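# Unload three bladed and round-nosed sand cores onto plywood

## Task

Lift three sand cores out of the mould and set each one down on the plywood boards next to it, then release them: the long core with the rounded nose, plus the two upright cores with blades that sit in the robot's right-hand half of the mould. The remaining two cores must stay upright in the mould.

## Robot and tools

Robot: two six-joint arms, left_arm and right_arm, each with a parallel gripper and a wrist camera (cam_left_wrist and cam_right_wrist, both 896x504 pixels). Joint order for every arm, in commands and in result lists: waist, shoulder, elbow, wrist pitch, wrist yaw, wrist roll. Stated ranges in rad: waist -2.618 to 3.054, shoulder 0.000 to 3.142, elbow 0.000 to 3.142, wrist pitch -1.571 to 1.571, wrist yaw -1.571 to 1.571, wrist roll -2.094 to 2.094. The true ends may differ by up to 0.059 rad either way.

Frames: the scene frame has its origin at table height, halfway between the nominal bases, +z up, +x out over the table, and left_arm on the +y side (arm names do not match image sides). Calibrated bases: left_arm at (+0.031, +0.345, 0) m, quat_wxyz (+1.000, 0, 0, +0.008); right_arm at (+0.030, -0.335, 0) m, quat_wxyz (+1.000, 0, 0, -0.014); up is +z in both. Each arm's reported end_effector_position (m) and end_effector_quat_wxyz are in that arm's own base frame and can be off by a few cm, more when reaching far. end_effector_position is the point between the pads, roughly 1 cm short of the fingertips; fingers point along the gripper's +z and close along its y.

The row: every movement command is built from rows of 14 numbers, one list covering both arms: left_arm's six joint values then its opening, then right_arm's six then its opening. All in [-1, 1]. The six joint values are offsets, not poses: they count from the Joint targets reported at the start of the action (or move), never from the previous row. Scale: 1.0 equals 2.224 rad for waist, shoulder and elbow, and 8.485 rad for the three wrist joints. The opening is absolute: +1 fully open, -1 closed; in between, the fingers go to where grip_measured reads that value. To hold an arm still send 0 for its joints; to keep a gripper as it is, resend its current command (0 is itself a command, half-open).

execute_actions(actions, cameras): actions is a list of actions; each action is up to 15 rows, one per 1/30 s step, and a short action repeats its last row to fill 15 steps. An empty list just reports state and images. An action that would push a joint more than 0.059 rad beyond its range (from the targets at its start) is rejected for both arms; a malformed action or a failing first action rejects the whole call. A joint driven to its real end gives the line "joint sent to its limit"; no such line does not prove more room exists. cameras: list of names, null/omitted/["all"] for all, [] for none; an unknown name voids the call.

move(target, speed, blend, opening_speed, blocking, cameras): target is one 14-number row or a list of up to 15 rows; every row's joint values are offsets from the same starting Joint targets. Joints of both arms travel together, so grippers trace curves, and paths do not avoid obstacles or the other arm. speed: rad/s for the joint with the longest travel, 0.01 to 12.57, default 0.5, one number or one per target. blend: rad of corner rounding per intermediate target, default 0. opening_speed: rate of the gripper command per second on the -1..+1 scale, at least 0.2; use near the minimum for fragile parts. Paths take at least 0.5 s and are cut short past 10 s. blocking=false returns after about 0.5 s while motion continues. The result adds a move: line: done, off_target (resting more than 0.035 rad away), moving, held, or fault, and limits=held if steps were withheld. Neither done nor off_target tells you about contact.

wait(seconds 0 to 10): lets time run holding the last command; ends early if a running move finishes. stop(): brakes the current move (needs room, more after fast motion). zoom_image(camera, region [x0,y0,x1,y1] pixels from the top-left, at most 504x504): enlarges part of the latest image of cam_left_wrist or cam_right_wrist. finished_scene(scene): give the current scene number; irreversible; the goal must hold with the robot released.

Results: Joint positions (rad, then pad gap in m, 0.094 fully open), Joint velocities ("within noise" when still), Joint targets (the base for your next offsets), Tool commands, grip_measured (may read up to ~2.7 mm wide when empty, and a few mm narrower than a squeezed hard part), grip_effort_nm (motor effort, negative closing; not pad force, has offset), Joint torques (include the arm's weight, offset and noise; joints 1-3 wrap at ±28 N m), "joint command not followed" (clearance check altered targets), MOTOR HOT (75 °C) and OVER-TEMPERATURE FAULT (90 °C, arm folds and idles; at 100 °C it collapses).

Motion limits: each step a joint's target stays within 0.339 rad (large joints) or 2.2 rad (wrist) of its measured angle, and targets that would move the gripper over 200 mm are scaled back, so big moves take several actions. Very small moves may not start. If an arm is pushing on something or got dragged, command targets back past its measured positions.

Avoid: dropping cores, releasing parts still moving, fast impacts, hard pressing, arms hitting or squeezing each other (can end the scene), anything leaving the table, and long stretched or loaded holds that overheat motors. Grip closes at full force from about 0.05 below the touch reading (0.11+ for small or round parts); to release, command well above grip_measured. Camera cables touching things count as contact. Loose objects may occasionally get nudged.

Each tool is called as a command line: name --argument value for each argument, lists and objects as JSON in quotes; but a table of rows of numbers goes row by row, as --pt "numbers of a row", without its own name.

## Session

execute_actions --actions '[]'

Scene clock: 0.00 s.
left_arm: end_effector_position=(+0.3631, -0.0246, +0.2028) grip_measured=+1.000 grip_effort_nm=n/a end_effector_quat_wxyz=(+0.569, -0.059, +0.818, -0.064) | right_arm: end_effector_position=(+0.3464, +0.0127, +0.2781) grip_measured=+1.000 grip_effort_nm=n/a end_effector_quat_wxyz=(+0.512, -0.227, +0.829, +0.002)
Joint positions: left_arm=[-0.095 1.034 0.566 0.116 -0.051 -0.203 0.094] | right_arm=[-0.154 1.056 1.018 -0.499 -0.37 -0.476 0.094]
Joint velocities: within noise
Joint torques (N m): no reading
Heat: left arm: 32 °C; right arm: 36 °C.
Joint targets: left_arm=[-0.095 1.027 0.576 0.117 -0.051 -0.202] | right_arm=[-0.154 1.049 1.030 -0.497 -0.374 -0.475]
Tool commands: left_gripper/opening=+1.0 right_gripper/opening=+1.0

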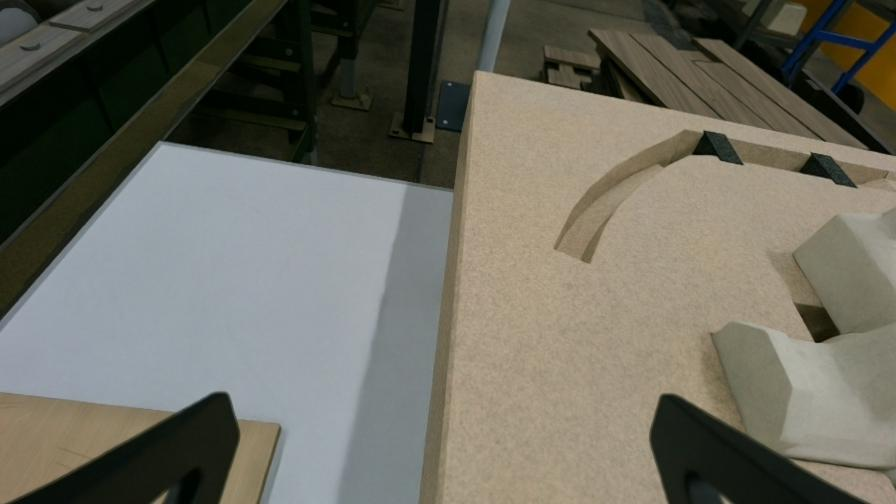

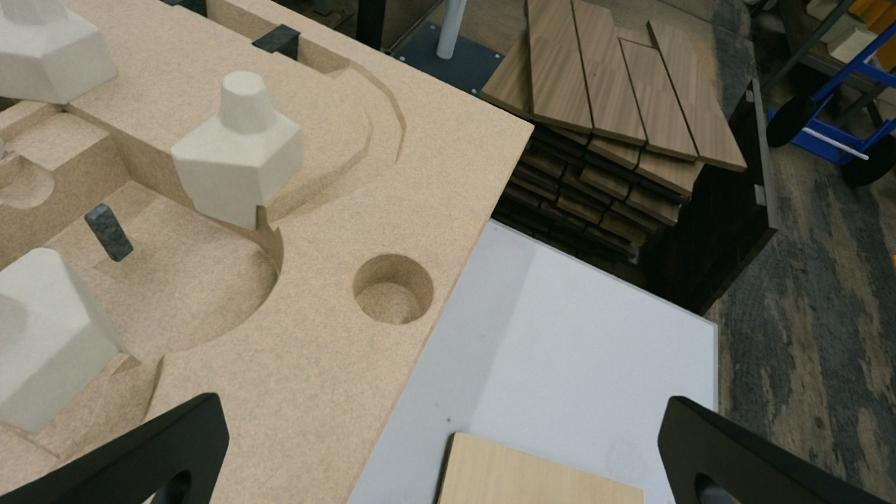

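move --target '[-0.0922,0.1228,0.2806,-0.1199,0.006,0.0238,1,0.2041,0.1129,0.0764,-0.0475,0.0441,0.056,1]'

Scene clock: 20.03 s.
left_arm: end_effector_position=(+0.3152, -0.0926, +0.1928) grip_measured=+1.000 grip_effort_nm=0.027 end_effector_quat_wxyz=(+0.273, +0.136, +0.952, -0.038) | right_arm: end_effector_position=(+0.3145, +0.0977, +0.1894) grip_measured=+1.000 grip_effort_nm=0.022 end_effector_quat_wxyz=(+0.270, -0.146, +0.951, +0.042)
Joint positions: left_arm=[-0.293 1.289 1.174 -0.897 -0.007 -0.007 0.094] | right_arm=[0.295 1.295 1.166 -0.889 -0.005 -0.008 0.094]
Joint velocities: within noise
Joint torques (N m): left_arm=[-0.49 -3.06 7.47 1.41 0.1 0.03] | right_arm=[0.42 -3.44 8.58 0.86 0.01 0.06]
Heat: left arm: 36 °C; right arm: 39 °C.
Joint targets: left_arm=[-0.300 1.300 1.200 -0.900 0.000 -0.001] | right_arm=[0.300 1.301 1.200 -0.900 0.000 0.001]
move: done

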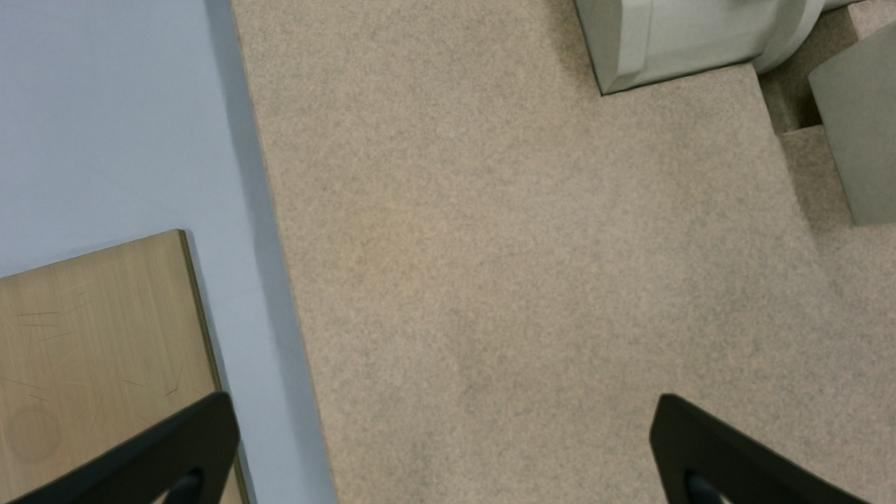

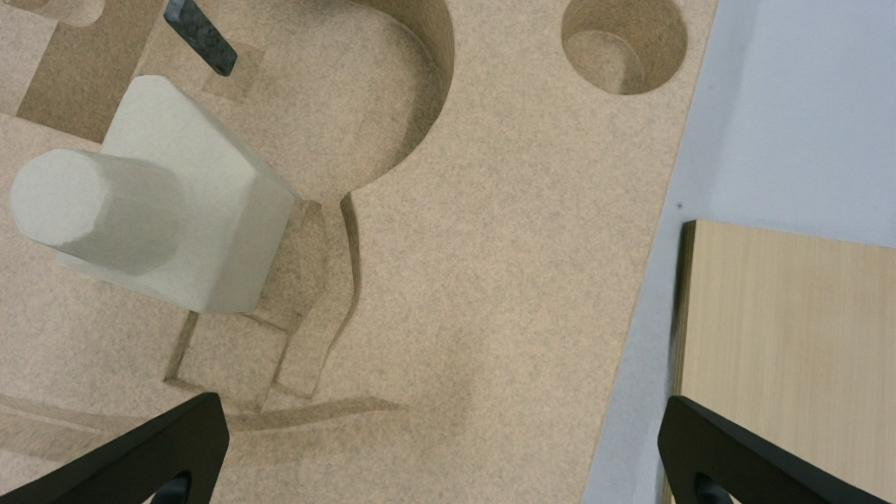

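move --target '[-0.0899,-0.1799,0.0899,-0.0236,0,0,1,-0.0225,-0.1799,0.0899,-0.0236,0,0,1]' --speed 0.8

Scene clock: 27.07 s.
left_arm: end_effector_position=(+0.2198, -0.1160, +0.3540) grip_measured=+1.000 grip_effort_nm=0.037 end_effector_quat_wxyz=(+0.452, +0.212, +0.859, -0.113) | right_arm: end_effector_position=(+0.2413, +0.0653, +0.3545) grip_measured=+1.000 grip_effort_nm=0.027 end_effector_quat_wxyz=(+0.464, -0.117, +0.876, +0.060)
Joint positions: left_arm=[-0.492 0.902 1.396 -1.095 -0.004 -0.006 0.094] | right_arm=[0.257 0.903 1.394 -1.087 -0.004 -0.007 0.094]
Joint velocities: within noise
Joint torques (N m): left_arm=[-0.54 -0.13 4.79 1.94 0.08 0.01] | right_arm=[-0.58 -0.27 5.38 1.25 0.03 0.05]
Heat: left arm: 35 °C; right arm: 38 °C.
Joint targets: left_arm=[-0.500 0.899 1.400 -1.101 0.000 0.000] | right_arm=[0.251 0.900 1.400 -1.100 0.000 0.001]
move: done

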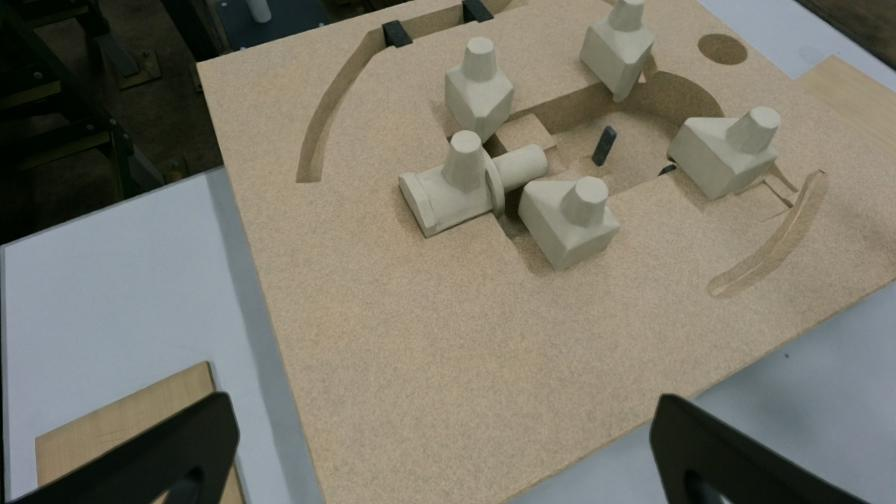

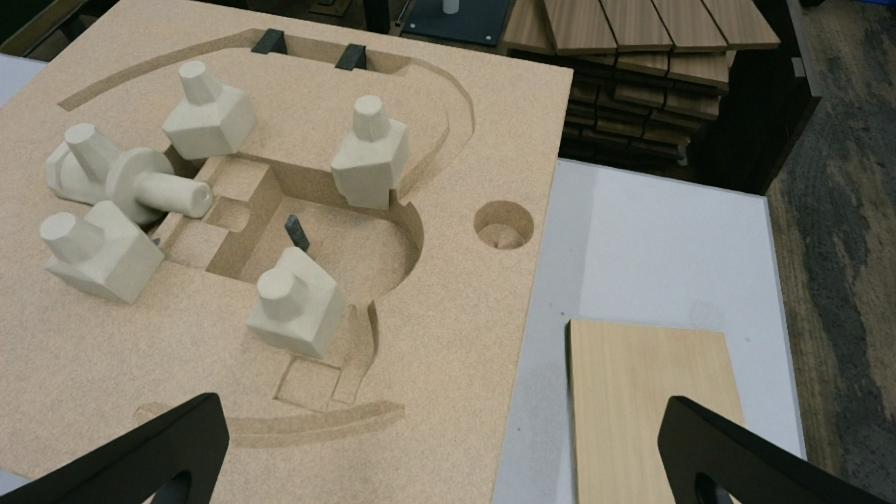

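zoom_image --camera "cam_right_wrist" --region '[0, 40, 448, 292]'

zoom_image --camera "cam_right_wrist" --region '[200, 80, 460, 430]'

zoom_image --camera "cam_left_wrist" --region '[380, 0, 884, 300]'

Scaled by 1.125.

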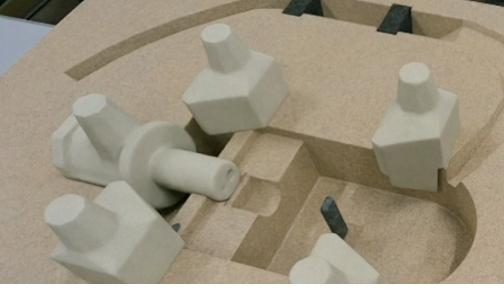

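Scaled by 1.440.

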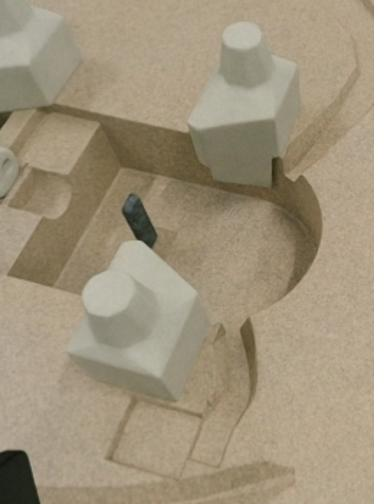

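Scaled by 1.000.

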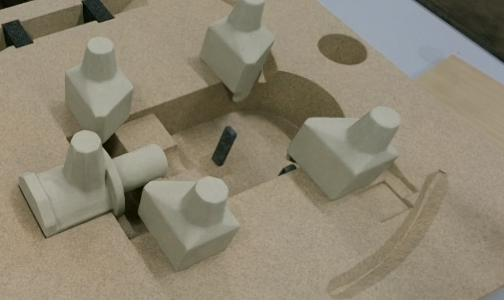

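move --target '[0,0,0,0,0,0,1,0.1362,-0.0697,-0.3372,0.0819,0,0,1]' --speed 0.8

Scene clock: 102.37 s.
left_arm: end_effector_position=(+0.2197, -0.1159, +0.3538) grip_measured=+1.000 grip_effort_nm=0.037 end_effector_quat_wxyz=(+0.452, +0.212, +0.859, -0.113) | right_arm: end_effector_position=(+0.2484, +0.1529, +0.2075) grip_measured=+1.000 grip_effort_nm=0.022 end_effector_quat_wxyz=(+0.477, -0.238, +0.836, +0.133)
Joint positions: left_arm=[-0.492 0.902 1.396 -1.096 -0.004 -0.006 0.094] | right_arm=[0.546 0.757 0.654 -0.432 -0.003 -0.007 0.094]
Joint velocities: within noise
Joint torques (N m): left_arm=[-0.61 -0.16 4.66 1.97 0.05 -0.01] | right_arm=[0.58 -1.5 6.02 1.7 0.02 0.04]
Heat: left arm: 40 °C; right arm: 39 °C.
Joint targets: left_arm=[-0.500 0.899 1.400 -1.100 0.000 0.000] | right_arm=[0.553 0.745 0.650 -0.405 0.000 0.001]
move: done

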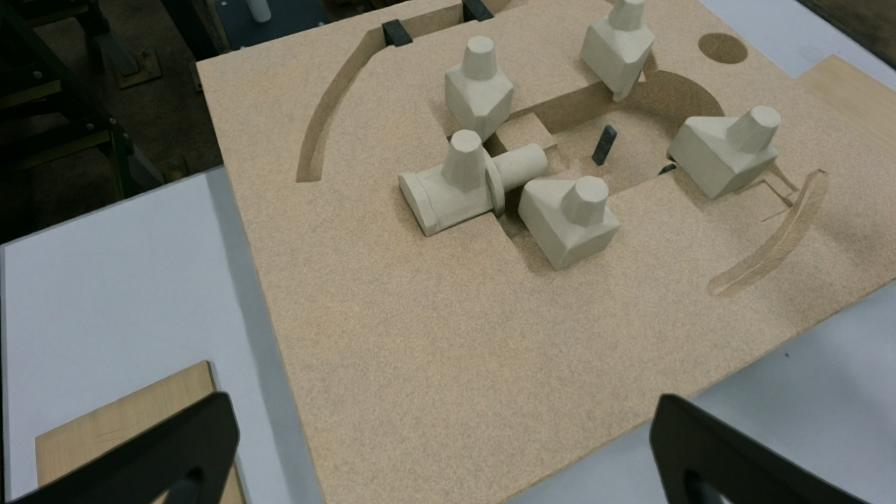

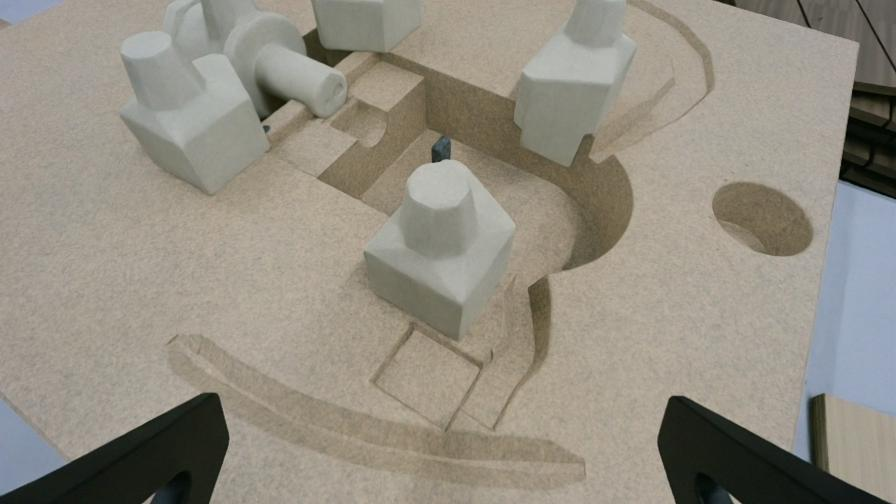

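move --pt "0 0 0 0 0 0 1 0 0.125 -0.011 0.0357 0 0 1" --pt "0 0 0 0 0 0 1 0 0.2561 0.0169 0.0627 0 0 1" --speed 0.4 --blend 0.05 --cameras '["cam_right_wrist"]'

Scene clock: 114.23 s.
left_arm: end_effector_position=(+0.2196, -0.1159, +0.3538) grip_measured=+1.000 grip_effort_nm=0.022 end_effector_quat_wxyz=(+0.451, +0.212, +0.859, -0.113) | right_arm: end_effector_position=(+0.3347, +0.2053, +0.1385) grip_measured=+1.000 grip_effort_nm=0.032 end_effector_quat_wxyz=(+0.465, -0.240, +0.843, +0.130)
Joint positions: left_arm=[-0.492 0.902 1.396 -1.096 -0.004 -0.006 0.094] | right_arm=[0.546 1.31 0.653 0.093 -0.003 -0.007 0.094]
Joint velocities: within noise
Joint torques (N m): left_arm=[-0.54 -0.17 4.72 1.95 0.06 0] | right_arm=[0.59 -3.75 8.75 1.7 0.02 0.04]
Heat: left arm: 40 °C; right arm: 41 °C.
Joint targets: left_arm=[-0.500 0.899 1.400 -1.101 0.000 0.000] | right_arm=[0.553 1.315 0.687 0.127 0.000 0.001]
move: done
Images, in order (width x height): cam_right_wrist 896x504.

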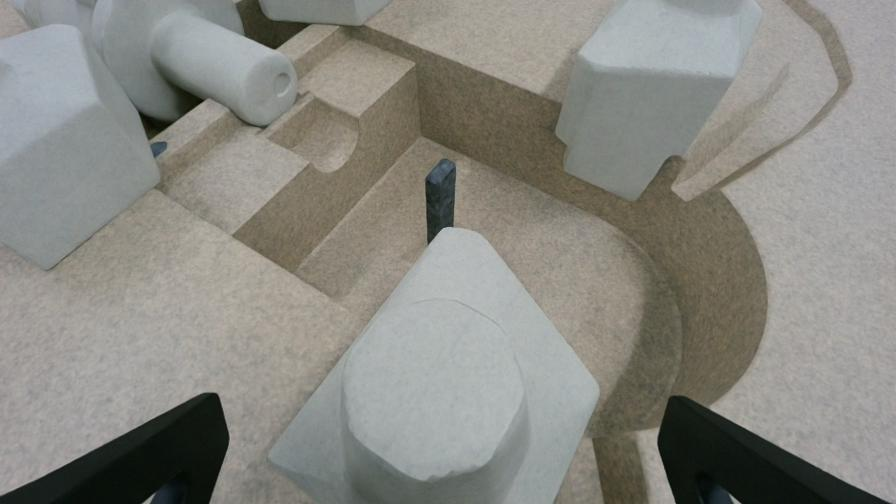

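move --target '[0,0,0,0,0,0,1,0.0018,0.0098,0.025,-0.0039,0,0,1]' --speed 0.2 --cameras '["cam_right_wrist"]'

Scene clock: 121.30 s.
left_arm: end_effector_position=(+0.2196, -0.1159, +0.3538) grip_measured=+1.000 grip_effort_nm=0.032 end_effector_quat_wxyz=(+0.451, +0.212, +0.859, -0.113) | right_arm: end_effector_position=(+0.3458, +0.2139, +0.1581) grip_measured=+1.000 grip_effort_nm=0.027 end_effector_quat_wxyz=(+0.482, -0.239, +0.832, +0.135)
Joint positions: left_arm=[-0.492 0.902 1.396 -1.096 -0.004 -0.006 0.094] | right_arm=[0.55 1.328 0.712 0.094 -0.003 -0.007 0.094]
Joint velocities: within noise
Joint torques (N m): left_arm=[-0.55 -0.17 4.77 1.95 0.08 0] | right_arm=[0.62 -3.69 8.57 1.43 0.02 0.04]
Heat: left arm: 40 °C; right arm: 41 °C.
Joint targets: left_arm=[-0.500 0.899 1.400 -1.101 0.000 0.000] | right_arm=[0.557 1.337 0.743 0.094 0.000 0.001]
move: done
Images, in order (width x height): cam_right_wrist 896x504.

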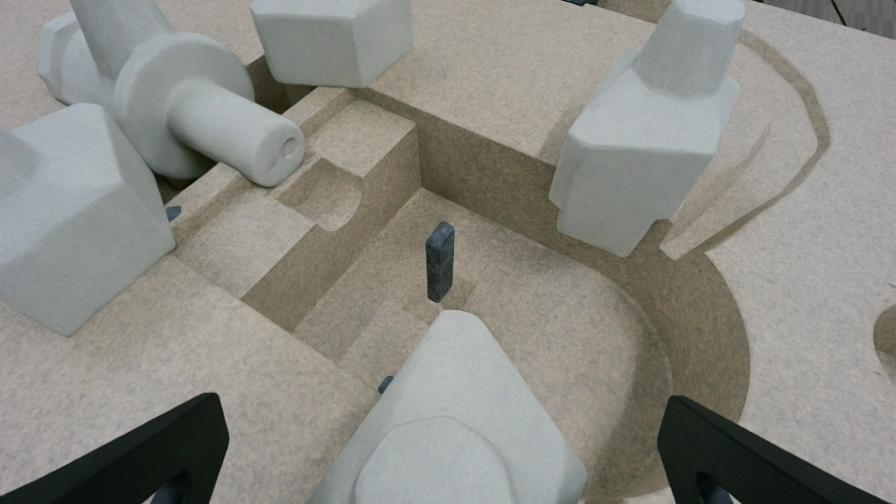

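move --pt "0 0 0 0 0 0 1 0 0.009 0 0 0 0 1" --pt "0 0 0 0 0 0 1 0 0.009 0 0 0 0 -0.3" --speed 0.2 --opening_speed 0.5 --cameras '["cam_right_wrist"]'

Scene clock: 128.97 s.
left_arm: end_effector_position=(+0.2196, -0.1159, +0.3538) grip_measured=+1.000 grip_effort_nm=0.022 end_effector_quat_wxyz=(+0.451, +0.212, +0.859, -0.113) | right_arm: end_effector_position=(+0.3463, +0.2147, +0.1505) grip_measured=-0.260 grip_effort_nm=-0.955 end_effector_quat_wxyz=(+0.473, -0.240, +0.837, +0.133)
Joint positions: left_arm=[-0.492 0.902 1.396 -1.096 -0.004 -0.006 0.094] | right_arm=[0.551 1.349 0.714 0.092 -0.002 -0.007 0.035]
Joint velocities: within noise
Joint torques (N m): left_arm=[-0.55 -0.14 4.7 1.96 0.06 0.01] | right_arm=[0.51 -3.89 8.42 1.42 0.02 0.05]
Heat: left arm: 40 °C; right arm: 40 °C.
Joint targets: left_arm=[-0.500 0.899 1.400 -1.101 0.000 0.000] | right_arm=[0.557 1.357 0.743 0.094 0.000 0.000]
move: done
Images, in order (width x height): cam_right_wrist 896x504.

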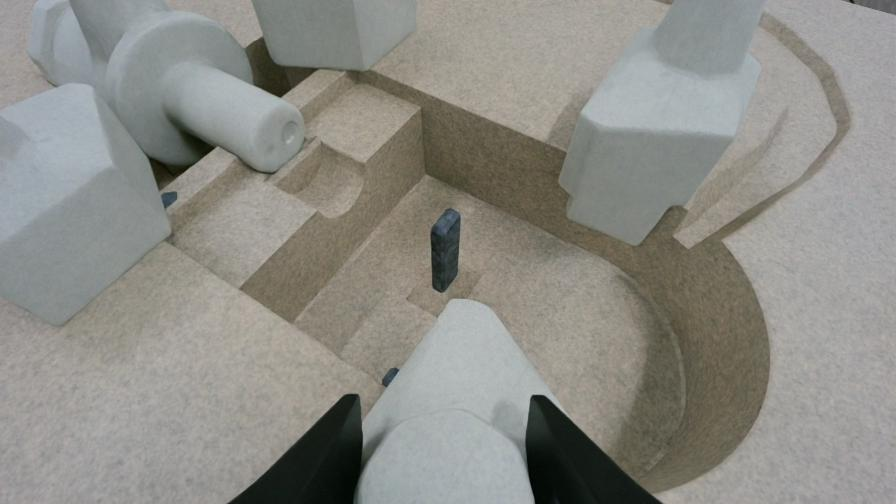

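move --pt "0 0 0 0 0 0 1 0 0 0 0 0 0 -0.37" --pt "0 0 0 0 0 0 1 0 -0.0221 0.0567 -0.0207 0 0 -0.37" --pt "0 0 0 0 0 0 1 0 -0.031 0.1209 -0.0398 0 0 -0.37" --pt "0 0 0 0 0 0 1 0 -0.0284 0.1928 -0.058 0 0 -0.37" --speed 0.2 --opening_speed 0.5 --blend 0.02

Scene clock: 140.97 s.
left_arm: end_effector_position=(+0.2196, -0.1159, +0.3538) grip_measured=+1.000 grip_effort_nm=0.032 end_effector_quat_wxyz=(+0.451, +0.212, +0.859, -0.113) | right_arm: end_effector_position=(+0.3440, +0.2129, +0.2277) grip_measured=-0.265 grip_effort_nm=-1.004 end_effector_quat_wxyz=(+0.419, -0.248, +0.865, +0.117)
Joint positions: left_arm=[-0.492 0.902 1.396 -1.096 -0.004 -0.006 0.094] | right_arm=[0.551 1.332 1.119 -0.456 0 -0.006 0.035]
Joint velocities: within noise
Joint torques (N m): left_arm=[-0.51 -0.14 4.77 1.95 0.06 -0.01] | right_arm=[0.5 -7.76 10.54 1.88 0 0.04]
Heat: left arm: 40 °C; right arm: 41 °C.
Joint targets: left_arm=[-0.500 0.899 1.400 -1.100 0.000 0.000] | right_arm=[0.557 1.294 1.172 -0.399 0.000 0.001]
move: off_target (right_arm); blend cut to 0 rad at target 1; right_arm: the wrist pitch is farthest, 0.058 rad from its target

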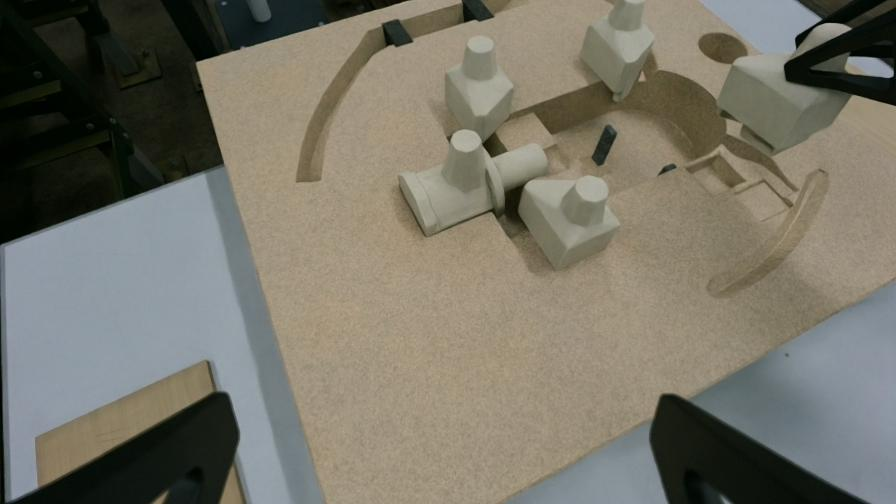

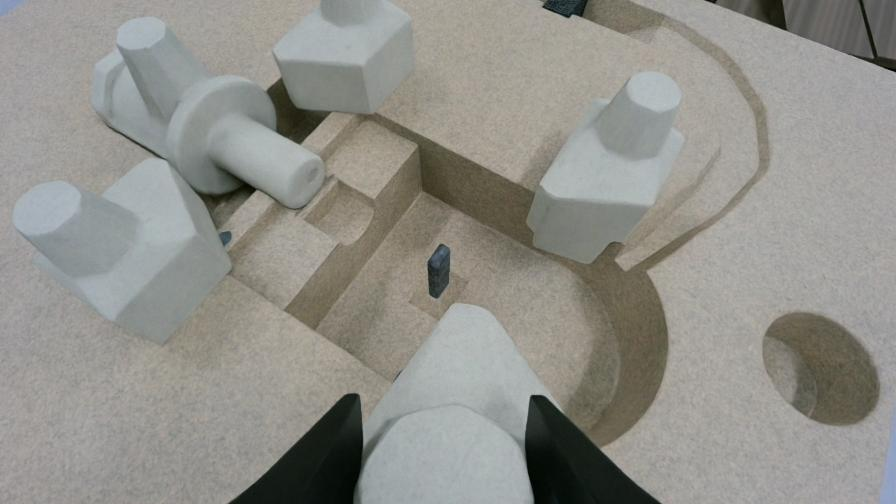

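zoom_image --camera "cam_left_wrist" --region '[640, 0, 896, 220]'

Scaled by 1.969.

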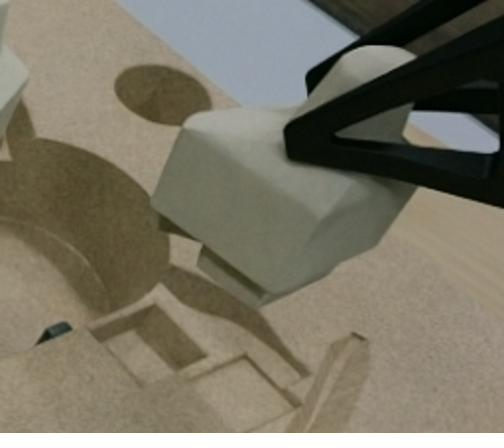

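move --pt "0 0 0 0 0 0 1 0 -0.109 -0.0368 -0.0165 0 0 -0.37" --pt "0 0 0 0 0 0 1 0 -0.109 -0.0368 -0.0165 0 0.1414 -0.37" --speed 0.5

Scene clock: 157.33 s.
left_arm: end_effector_position=(+0.2196, -0.1159, +0.3538) grip_measured=+1.000 grip_effort_nm=0.027 end_effector_quat_wxyz=(+0.451, +0.212, +0.859, -0.113) | right_arm: end_effector_position=(+0.2929, +0.1814, +0.2734) grip_measured=-0.265 grip_effort_nm=-1.004 end_effector_quat_wxyz=(+0.303, +0.275, +0.839, +0.358)
Joint positions: left_arm=[-0.492 0.902 1.396 -1.096 -0.004 -0.006 0.094] | right_arm=[0.551 1.074 1.082 -0.602 0 1.186 0.035]
Joint velocities: within noise
Joint torques (N m): left_arm=[-0.59 -0.09 4.75 1.95 0.08 0] | right_arm=[0.53 -4.31 6.83 1.98 -0.01 0.11]
Heat: left arm: 41 °C; right arm: 44 °C.
Joint targets: left_arm=[-0.500 0.899 1.400 -1.100 0.000 0.000] | right_arm=[0.557 1.051 1.090 -0.538 0.000 1.200]
move: off_target (right_arm); right_arm: the wrist pitch is farthest, 0.063 rad from its target

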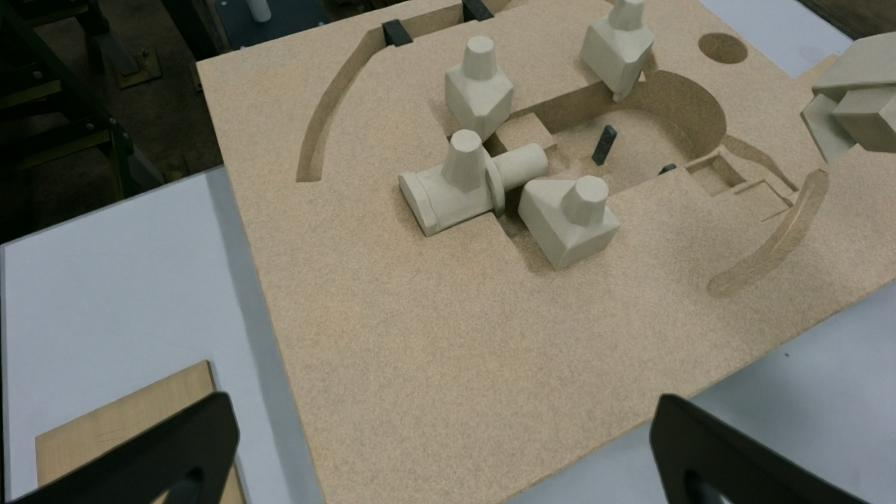

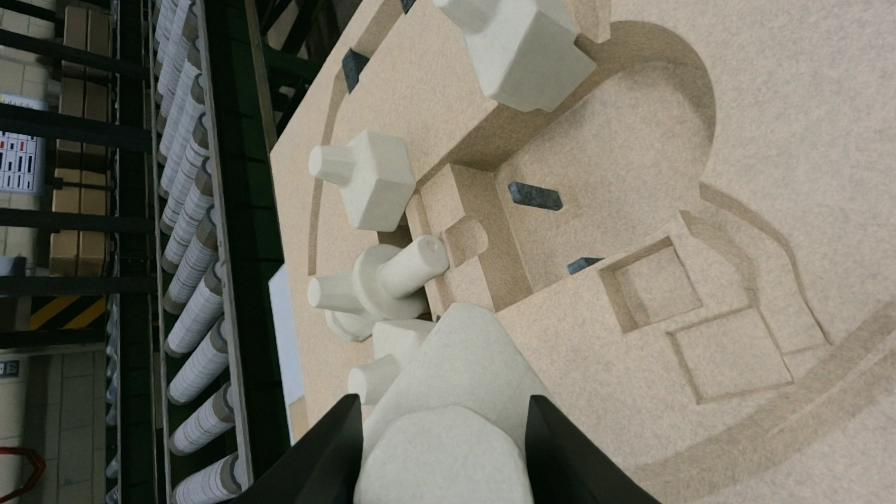

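zoom_image --camera "cam_left_wrist" --region '[746, 0, 896, 180]'

zoom_image --camera "cam_right_wrist" --region '[448, 100, 896, 420]'

Scaled by 2.800.

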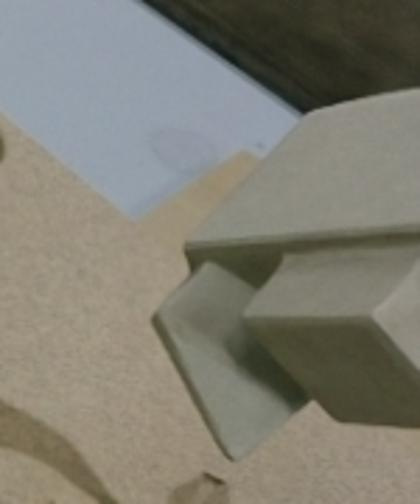

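Scaled by 1.125.

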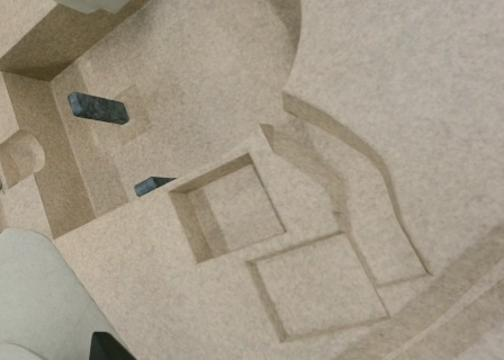

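move --target '[0,0,0,0,0,0,1,-0.363,0,0,0,0,-0.3618,-0.37]' --speed 0.9

Scene clock: 203.93 s.
left_arm: end_effector_position=(+0.2196, -0.1159, +0.3538) grip_measured=+1.000 grip_effort_nm=0.032 end_effector_quat_wxyz=(+0.451, +0.212, +0.859, -0.113) | right_arm: end_effector_position=(+0.3344, -0.0827, +0.2732) grip_measured=-0.266 grip_effort_nm=-1.004 end_effector_quat_wxyz=(-0.233, +0.636, -0.613, +0.407)
Joint positions: left_arm=[-0.492 0.902 1.396 -1.096 -0.004 -0.006 0.094] | right_arm=[-0.245 1.074 1.082 -0.603 0 -1.854 0.034]
Joint velocities: within noise
Joint torques (N m): left_arm=[-0.55 -0.13 4.72 1.97 0.07 -0.03] | right_arm=[-0.44 -4.27 6.8 2 -0.01 -0.17]
Heat: left arm: 41 °C; right arm: 45 °C.
Joint targets: left_arm=[-0.500 0.899 1.400 -1.100 0.000 0.000] | right_arm=[-0.250 1.051 1.090 -0.538 0.000 -1.869]
move: off_target (right_arm); right_arm: the wrist pitch is farthest, 0.065 rad from its target

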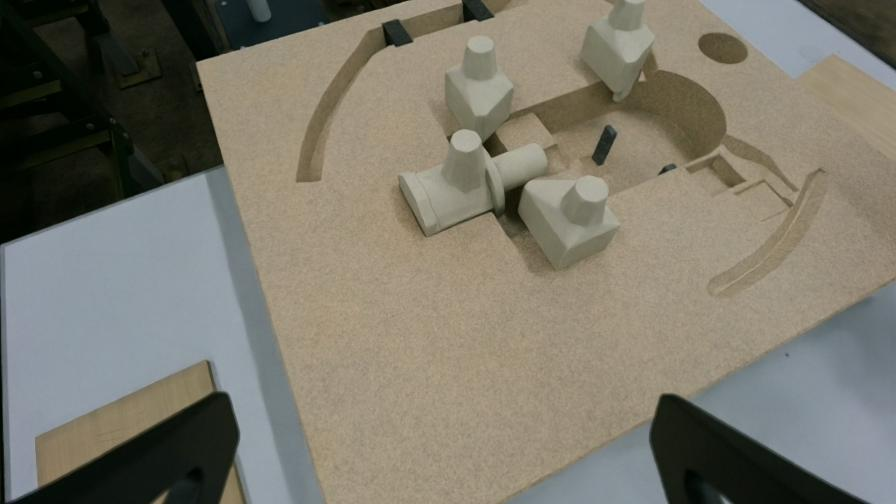

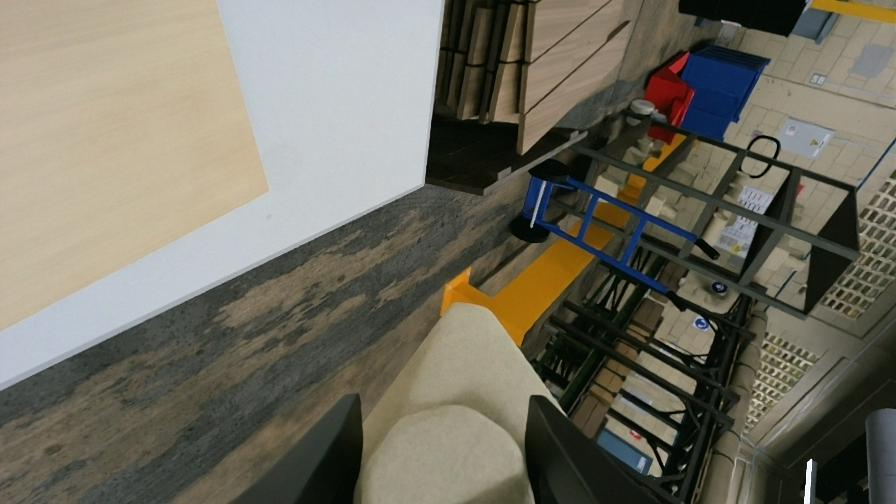

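move --target '[0,0,0,0,0,0,1,-0.0225,0,0,0,0,0.2203,-0.37]' --speed 0.9

Scene clock: 217.23 s.
left_arm: end_effector_position=(+0.2196, -0.1159, +0.3538) grip_measured=+1.000 grip_effort_nm=0.027 end_effector_quat_wxyz=(+0.451, +0.212, +0.859, -0.113) | right_arm: end_effector_position=(+0.3301, -0.0985, +0.2732) grip_measured=-0.266 grip_effort_nm=-1.009 end_effector_quat_wxyz=(+0.463, +0.126, +0.874, -0.070)
Joint positions: left_arm=[-0.492 0.902 1.396 -1.096 -0.004 -0.006 0.094] | right_arm=[-0.293 1.074 1.082 -0.603 0 -0.008 0.035]
Joint velocities: within noise
Joint torques (N m): left_arm=[-0.61 -0.2 4.64 1.96 0.07 -0.01] | right_arm=[-0.62 -4.31 6.8 1.99 -0.01 0.07]
Heat: left arm: 42 °C; right arm: 45 °C.
Joint targets: left_arm=[-0.500 0.899 1.400 -1.100 0.000 0.000] | right_arm=[-0.300 1.051 1.090 -0.538 0.000 0.000]
move: off_target (right_arm); right_arm: the wrist pitch is farthest, 0.065 rad from its target

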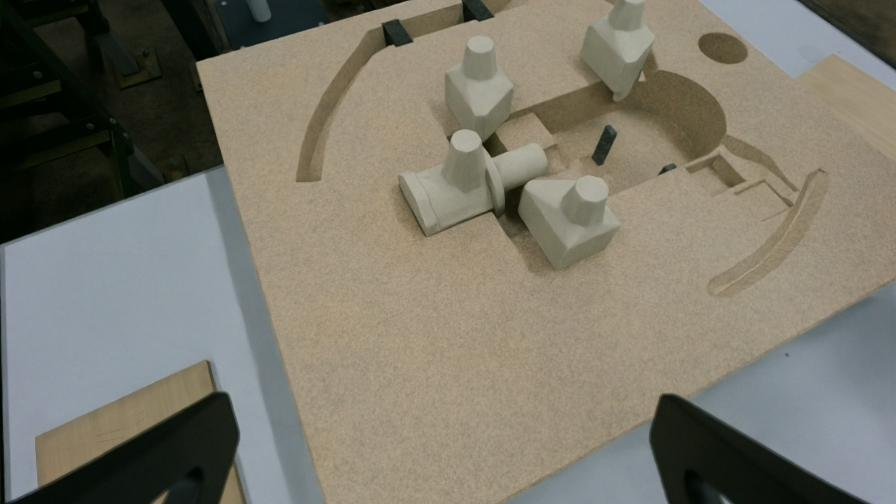

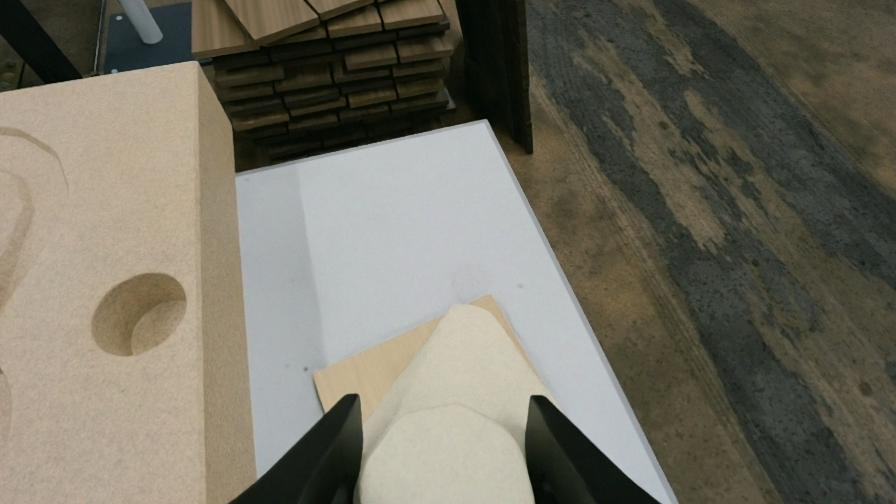

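move --target '[0,0,0,0,0,0,1,0.013,0.0828,-0.2437,0.0914,0,0,-0.37]' --speed 0.5

Scene clock: 228.13 s.
left_arm: end_effector_position=(+0.2196, -0.1159, +0.3538) grip_measured=+1.000 grip_effort_nm=0.037 end_effector_quat_wxyz=(+0.451, +0.212, +0.859, -0.113) | right_arm: end_effector_position=(+0.3551, -0.1003, +0.1200) grip_measured=-0.266 grip_effort_nm=-1.004 end_effector_quat_wxyz=(+0.473, +0.119, +0.870, -0.068)
Joint positions: left_arm=[-0.492 0.902 1.396 -1.096 -0.004 -0.006 0.094] | right_arm=[-0.278 1.244 0.537 0.133 0 -0.007 0.035]
Joint velocities: within noise
Joint torques (N m): left_arm=[-0.59 -0.13 4.72 1.95 0.08 0.01] | right_arm=[0.58 -4.12 6.75 2.34 -0.01 0.04]
Heat: left arm: 42 °C; right arm: 46 °C.
Joint targets: left_arm=[-0.500 0.899 1.400 -1.100 0.000 0.000] | right_arm=[-0.271 1.235 0.548 0.237 0.000 0.000]
move: off_target (right_arm); right_arm: the wrist pitch is farthest, 0.104 rad from its target

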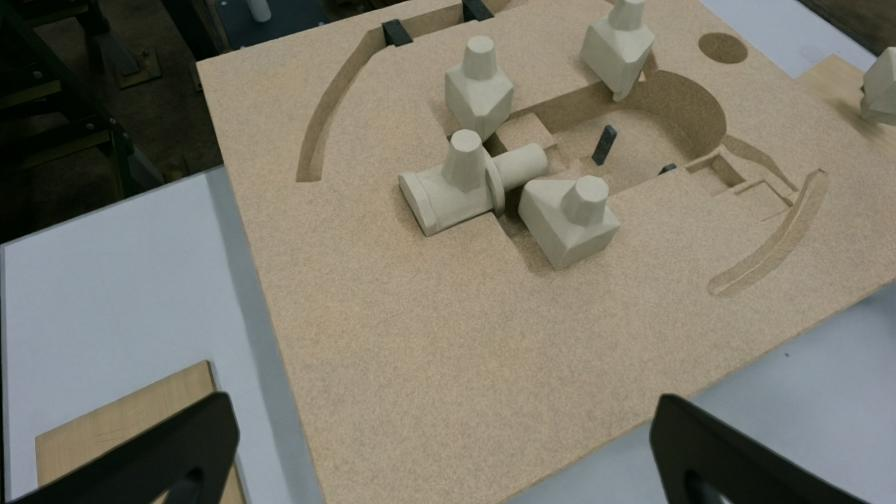

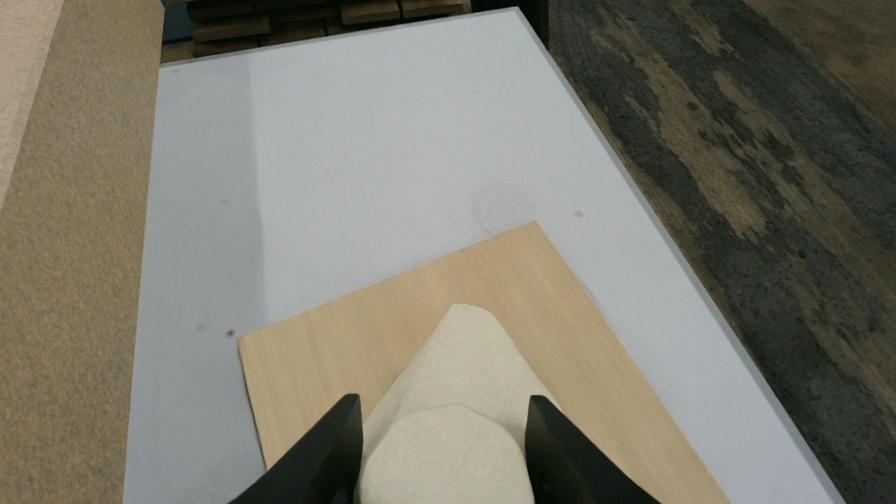

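move --target '[0,0,0,0,0,0,1,0,0,-0.036,0.0094,0,0,-0.37]' --speed 0.15 --cameras '[]'

move --target '[0,0,0,0,0,0,1,0,0,-0.018,0.0047,0,0,-0.37]' --speed 0.15

Scene clock: 236.23 s.
left_arm: end_effector_position=(+0.2196, -0.1159, +0.3538) grip_measured=+1.000 grip_effort_nm=0.032 end_effector_quat_wxyz=(+0.451, +0.212, +0.859, -0.113) | right_arm: end_effector_position=(+0.3515, -0.0990, +0.1120) grip_measured=-0.266 grip_effort_nm=-1.004 end_effector_quat_wxyz=(+0.488, +0.117, +0.862, -0.070)
Joint positions: left_arm=[-0.492 0.902 1.396 -1.096 -0.004 -0.006 0.094] | right_arm=[-0.277 1.244 0.468 0.235 0 -0.007 0.035]
Joint velocities: within noise
Joint torques (N m): left_arm=[-0.58 -0.14 4.78 1.97 0.07 -0.02] | right_arm=[0.54 -3.99 5.68 2.19 -0.02 0.04]
Heat: left arm: 42 °C; right arm: 49 °C.
Joint targets: left_arm=[-0.500 0.899 1.400 -1.100 0.000 0.000] | right_arm=[-0.271 1.235 0.468 0.317 0.000 0.000]
move: off_target (right_arm); right_arm: the wrist pitch is farthest, 0.082 rad from its target
No camera images: "cameras" was empty.

Scene clock: 237.07 s.
left_arm: end_effector_position=(+0.2196, -0.1159, +0.3538) grip_measured=+1.000 grip_effort_nm=0.042 end_effector_quat_wxyz=(+0.451, +0.212, +0.859, -0.113) | right_arm: end_effector_position=(+0.3510, -0.0990, +0.1116) grip_measured=-0.266 grip_effort_nm=-1.004 end_effector_quat_wxyz=(+0.501, +0.116, +0.854, -0.072)
Joint positions: left_arm=[-0.492 0.902 1.396 -1.096 -0.004 -0.006 0.094] | right_arm=[-0.277 1.244 0.434 0.301 0.001 -0.007 0.034]
Joint velocities: within noise
Joint torques (N m): left_arm=[-0.58 -0.16 4.71 1.96 0.07 0] | right_arm=[0.53 -3.96 5.22 1.98 -0.02 0.05]
Heat: left arm: 42 °C; right arm: 49 °C.
Joint targets: left_arm=[-0.500 0.899 1.400 -1.100 0.000 0.000] | right_arm=[-0.271 1.235 0.428 0.357 0.000 0.000]
move: off_target (right_arm); right_arm: the wrist pitch is farthest, 0.056 rad from its target

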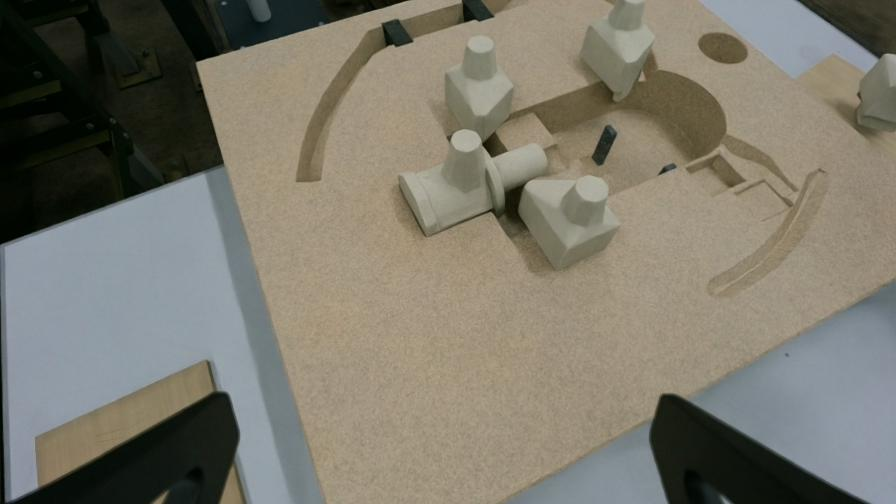

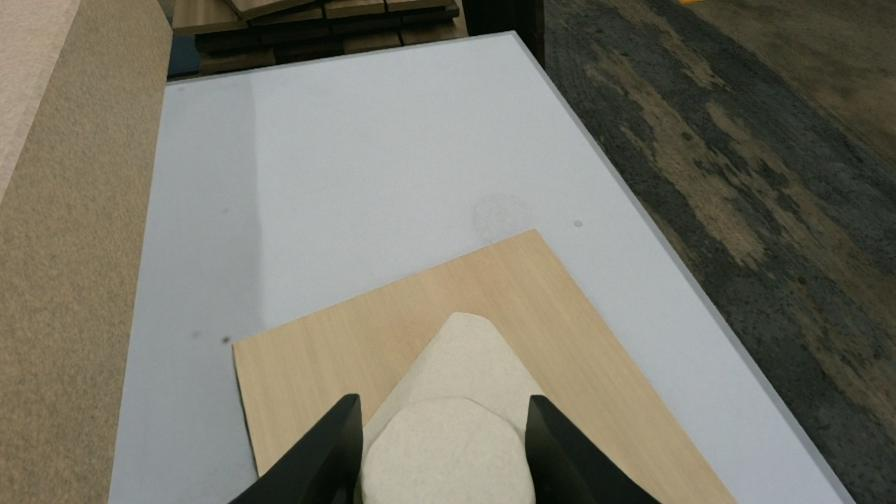

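zoom_image --camera "cam_left_wrist" --region '[776, 20, 896, 140]'

Scaled by 4.200.

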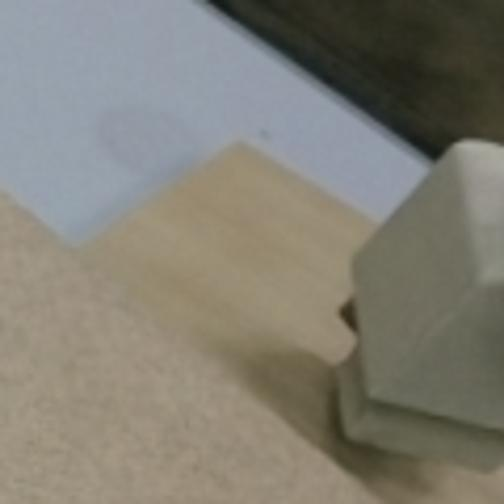

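move --target '[-0.11,0,0,0,0,0,1,0,0,0,0,0,0,-0.37]' --speed 0.5 --cameras '["cam_left_wrist"]'

zoom_image --camera "cam_left_wrist" --region '[500, 0, 896, 220]'

Scene clock: 245.73 s.
left_arm: end_effector_position=(+0.1848, -0.1658, +0.3538) grip_measured=+1.000 grip_effort_nm=0.037 end_effector_quat_wxyz=(+0.434, +0.316, +0.827, -0.168) | right_arm: end_effector_position=(+0.3510, -0.0990, +0.1116) grip_measured=-0.266 grip_effort_nm=-0.999 end_effector_quat_wxyz=(+0.501, +0.116, +0.854, -0.072)
Joint positions: left_arm=[-0.737 0.902 1.396 -1.096 -0.003 -0.006 0.094] | right_arm=[-0.277 1.244 0.434 0.302 0.001 -0.007 0.034]
Joint velocities: within noise
Joint torques (N m): left_arm=[-0.49 -0.14 4.67 1.96 0.06 0] | right_arm=[0.53 -3.92 5.23 1.97 -0.02 0.05]
Heat: left arm: 42 °C; right arm: 49 °C.
Joint targets: left_arm=[-0.745 0.899 1.400 -1.100 0.000 0.000] | right_arm=[-0.271 1.235 0.428 0.357 0.000 0.000]
move: off_target (right_arm); right_arm: the wrist pitch is farthest, 0.055 rad from its target
Images, in order (width x height): cam_left_wrist 896x504.

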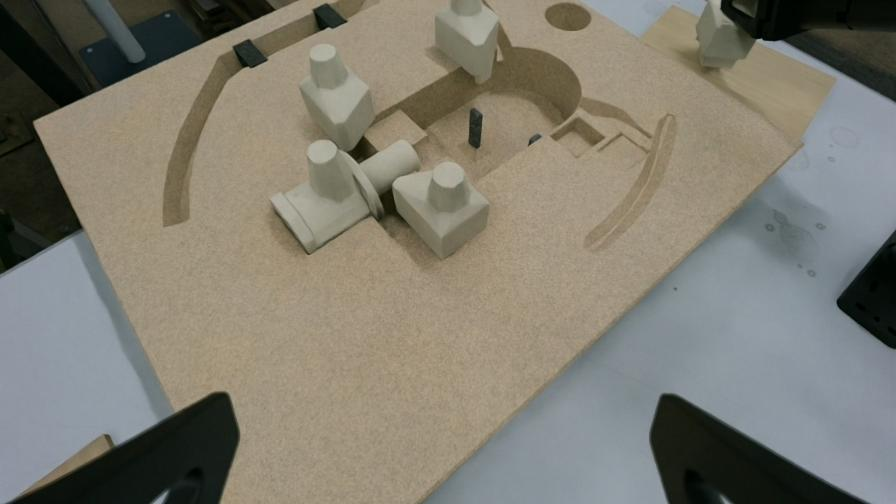

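Scaled by 1.273.

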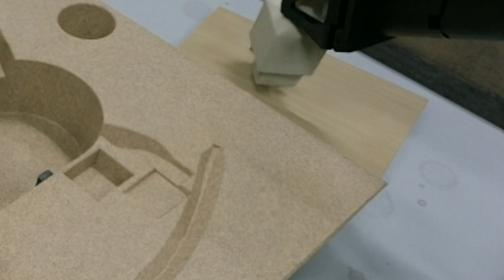

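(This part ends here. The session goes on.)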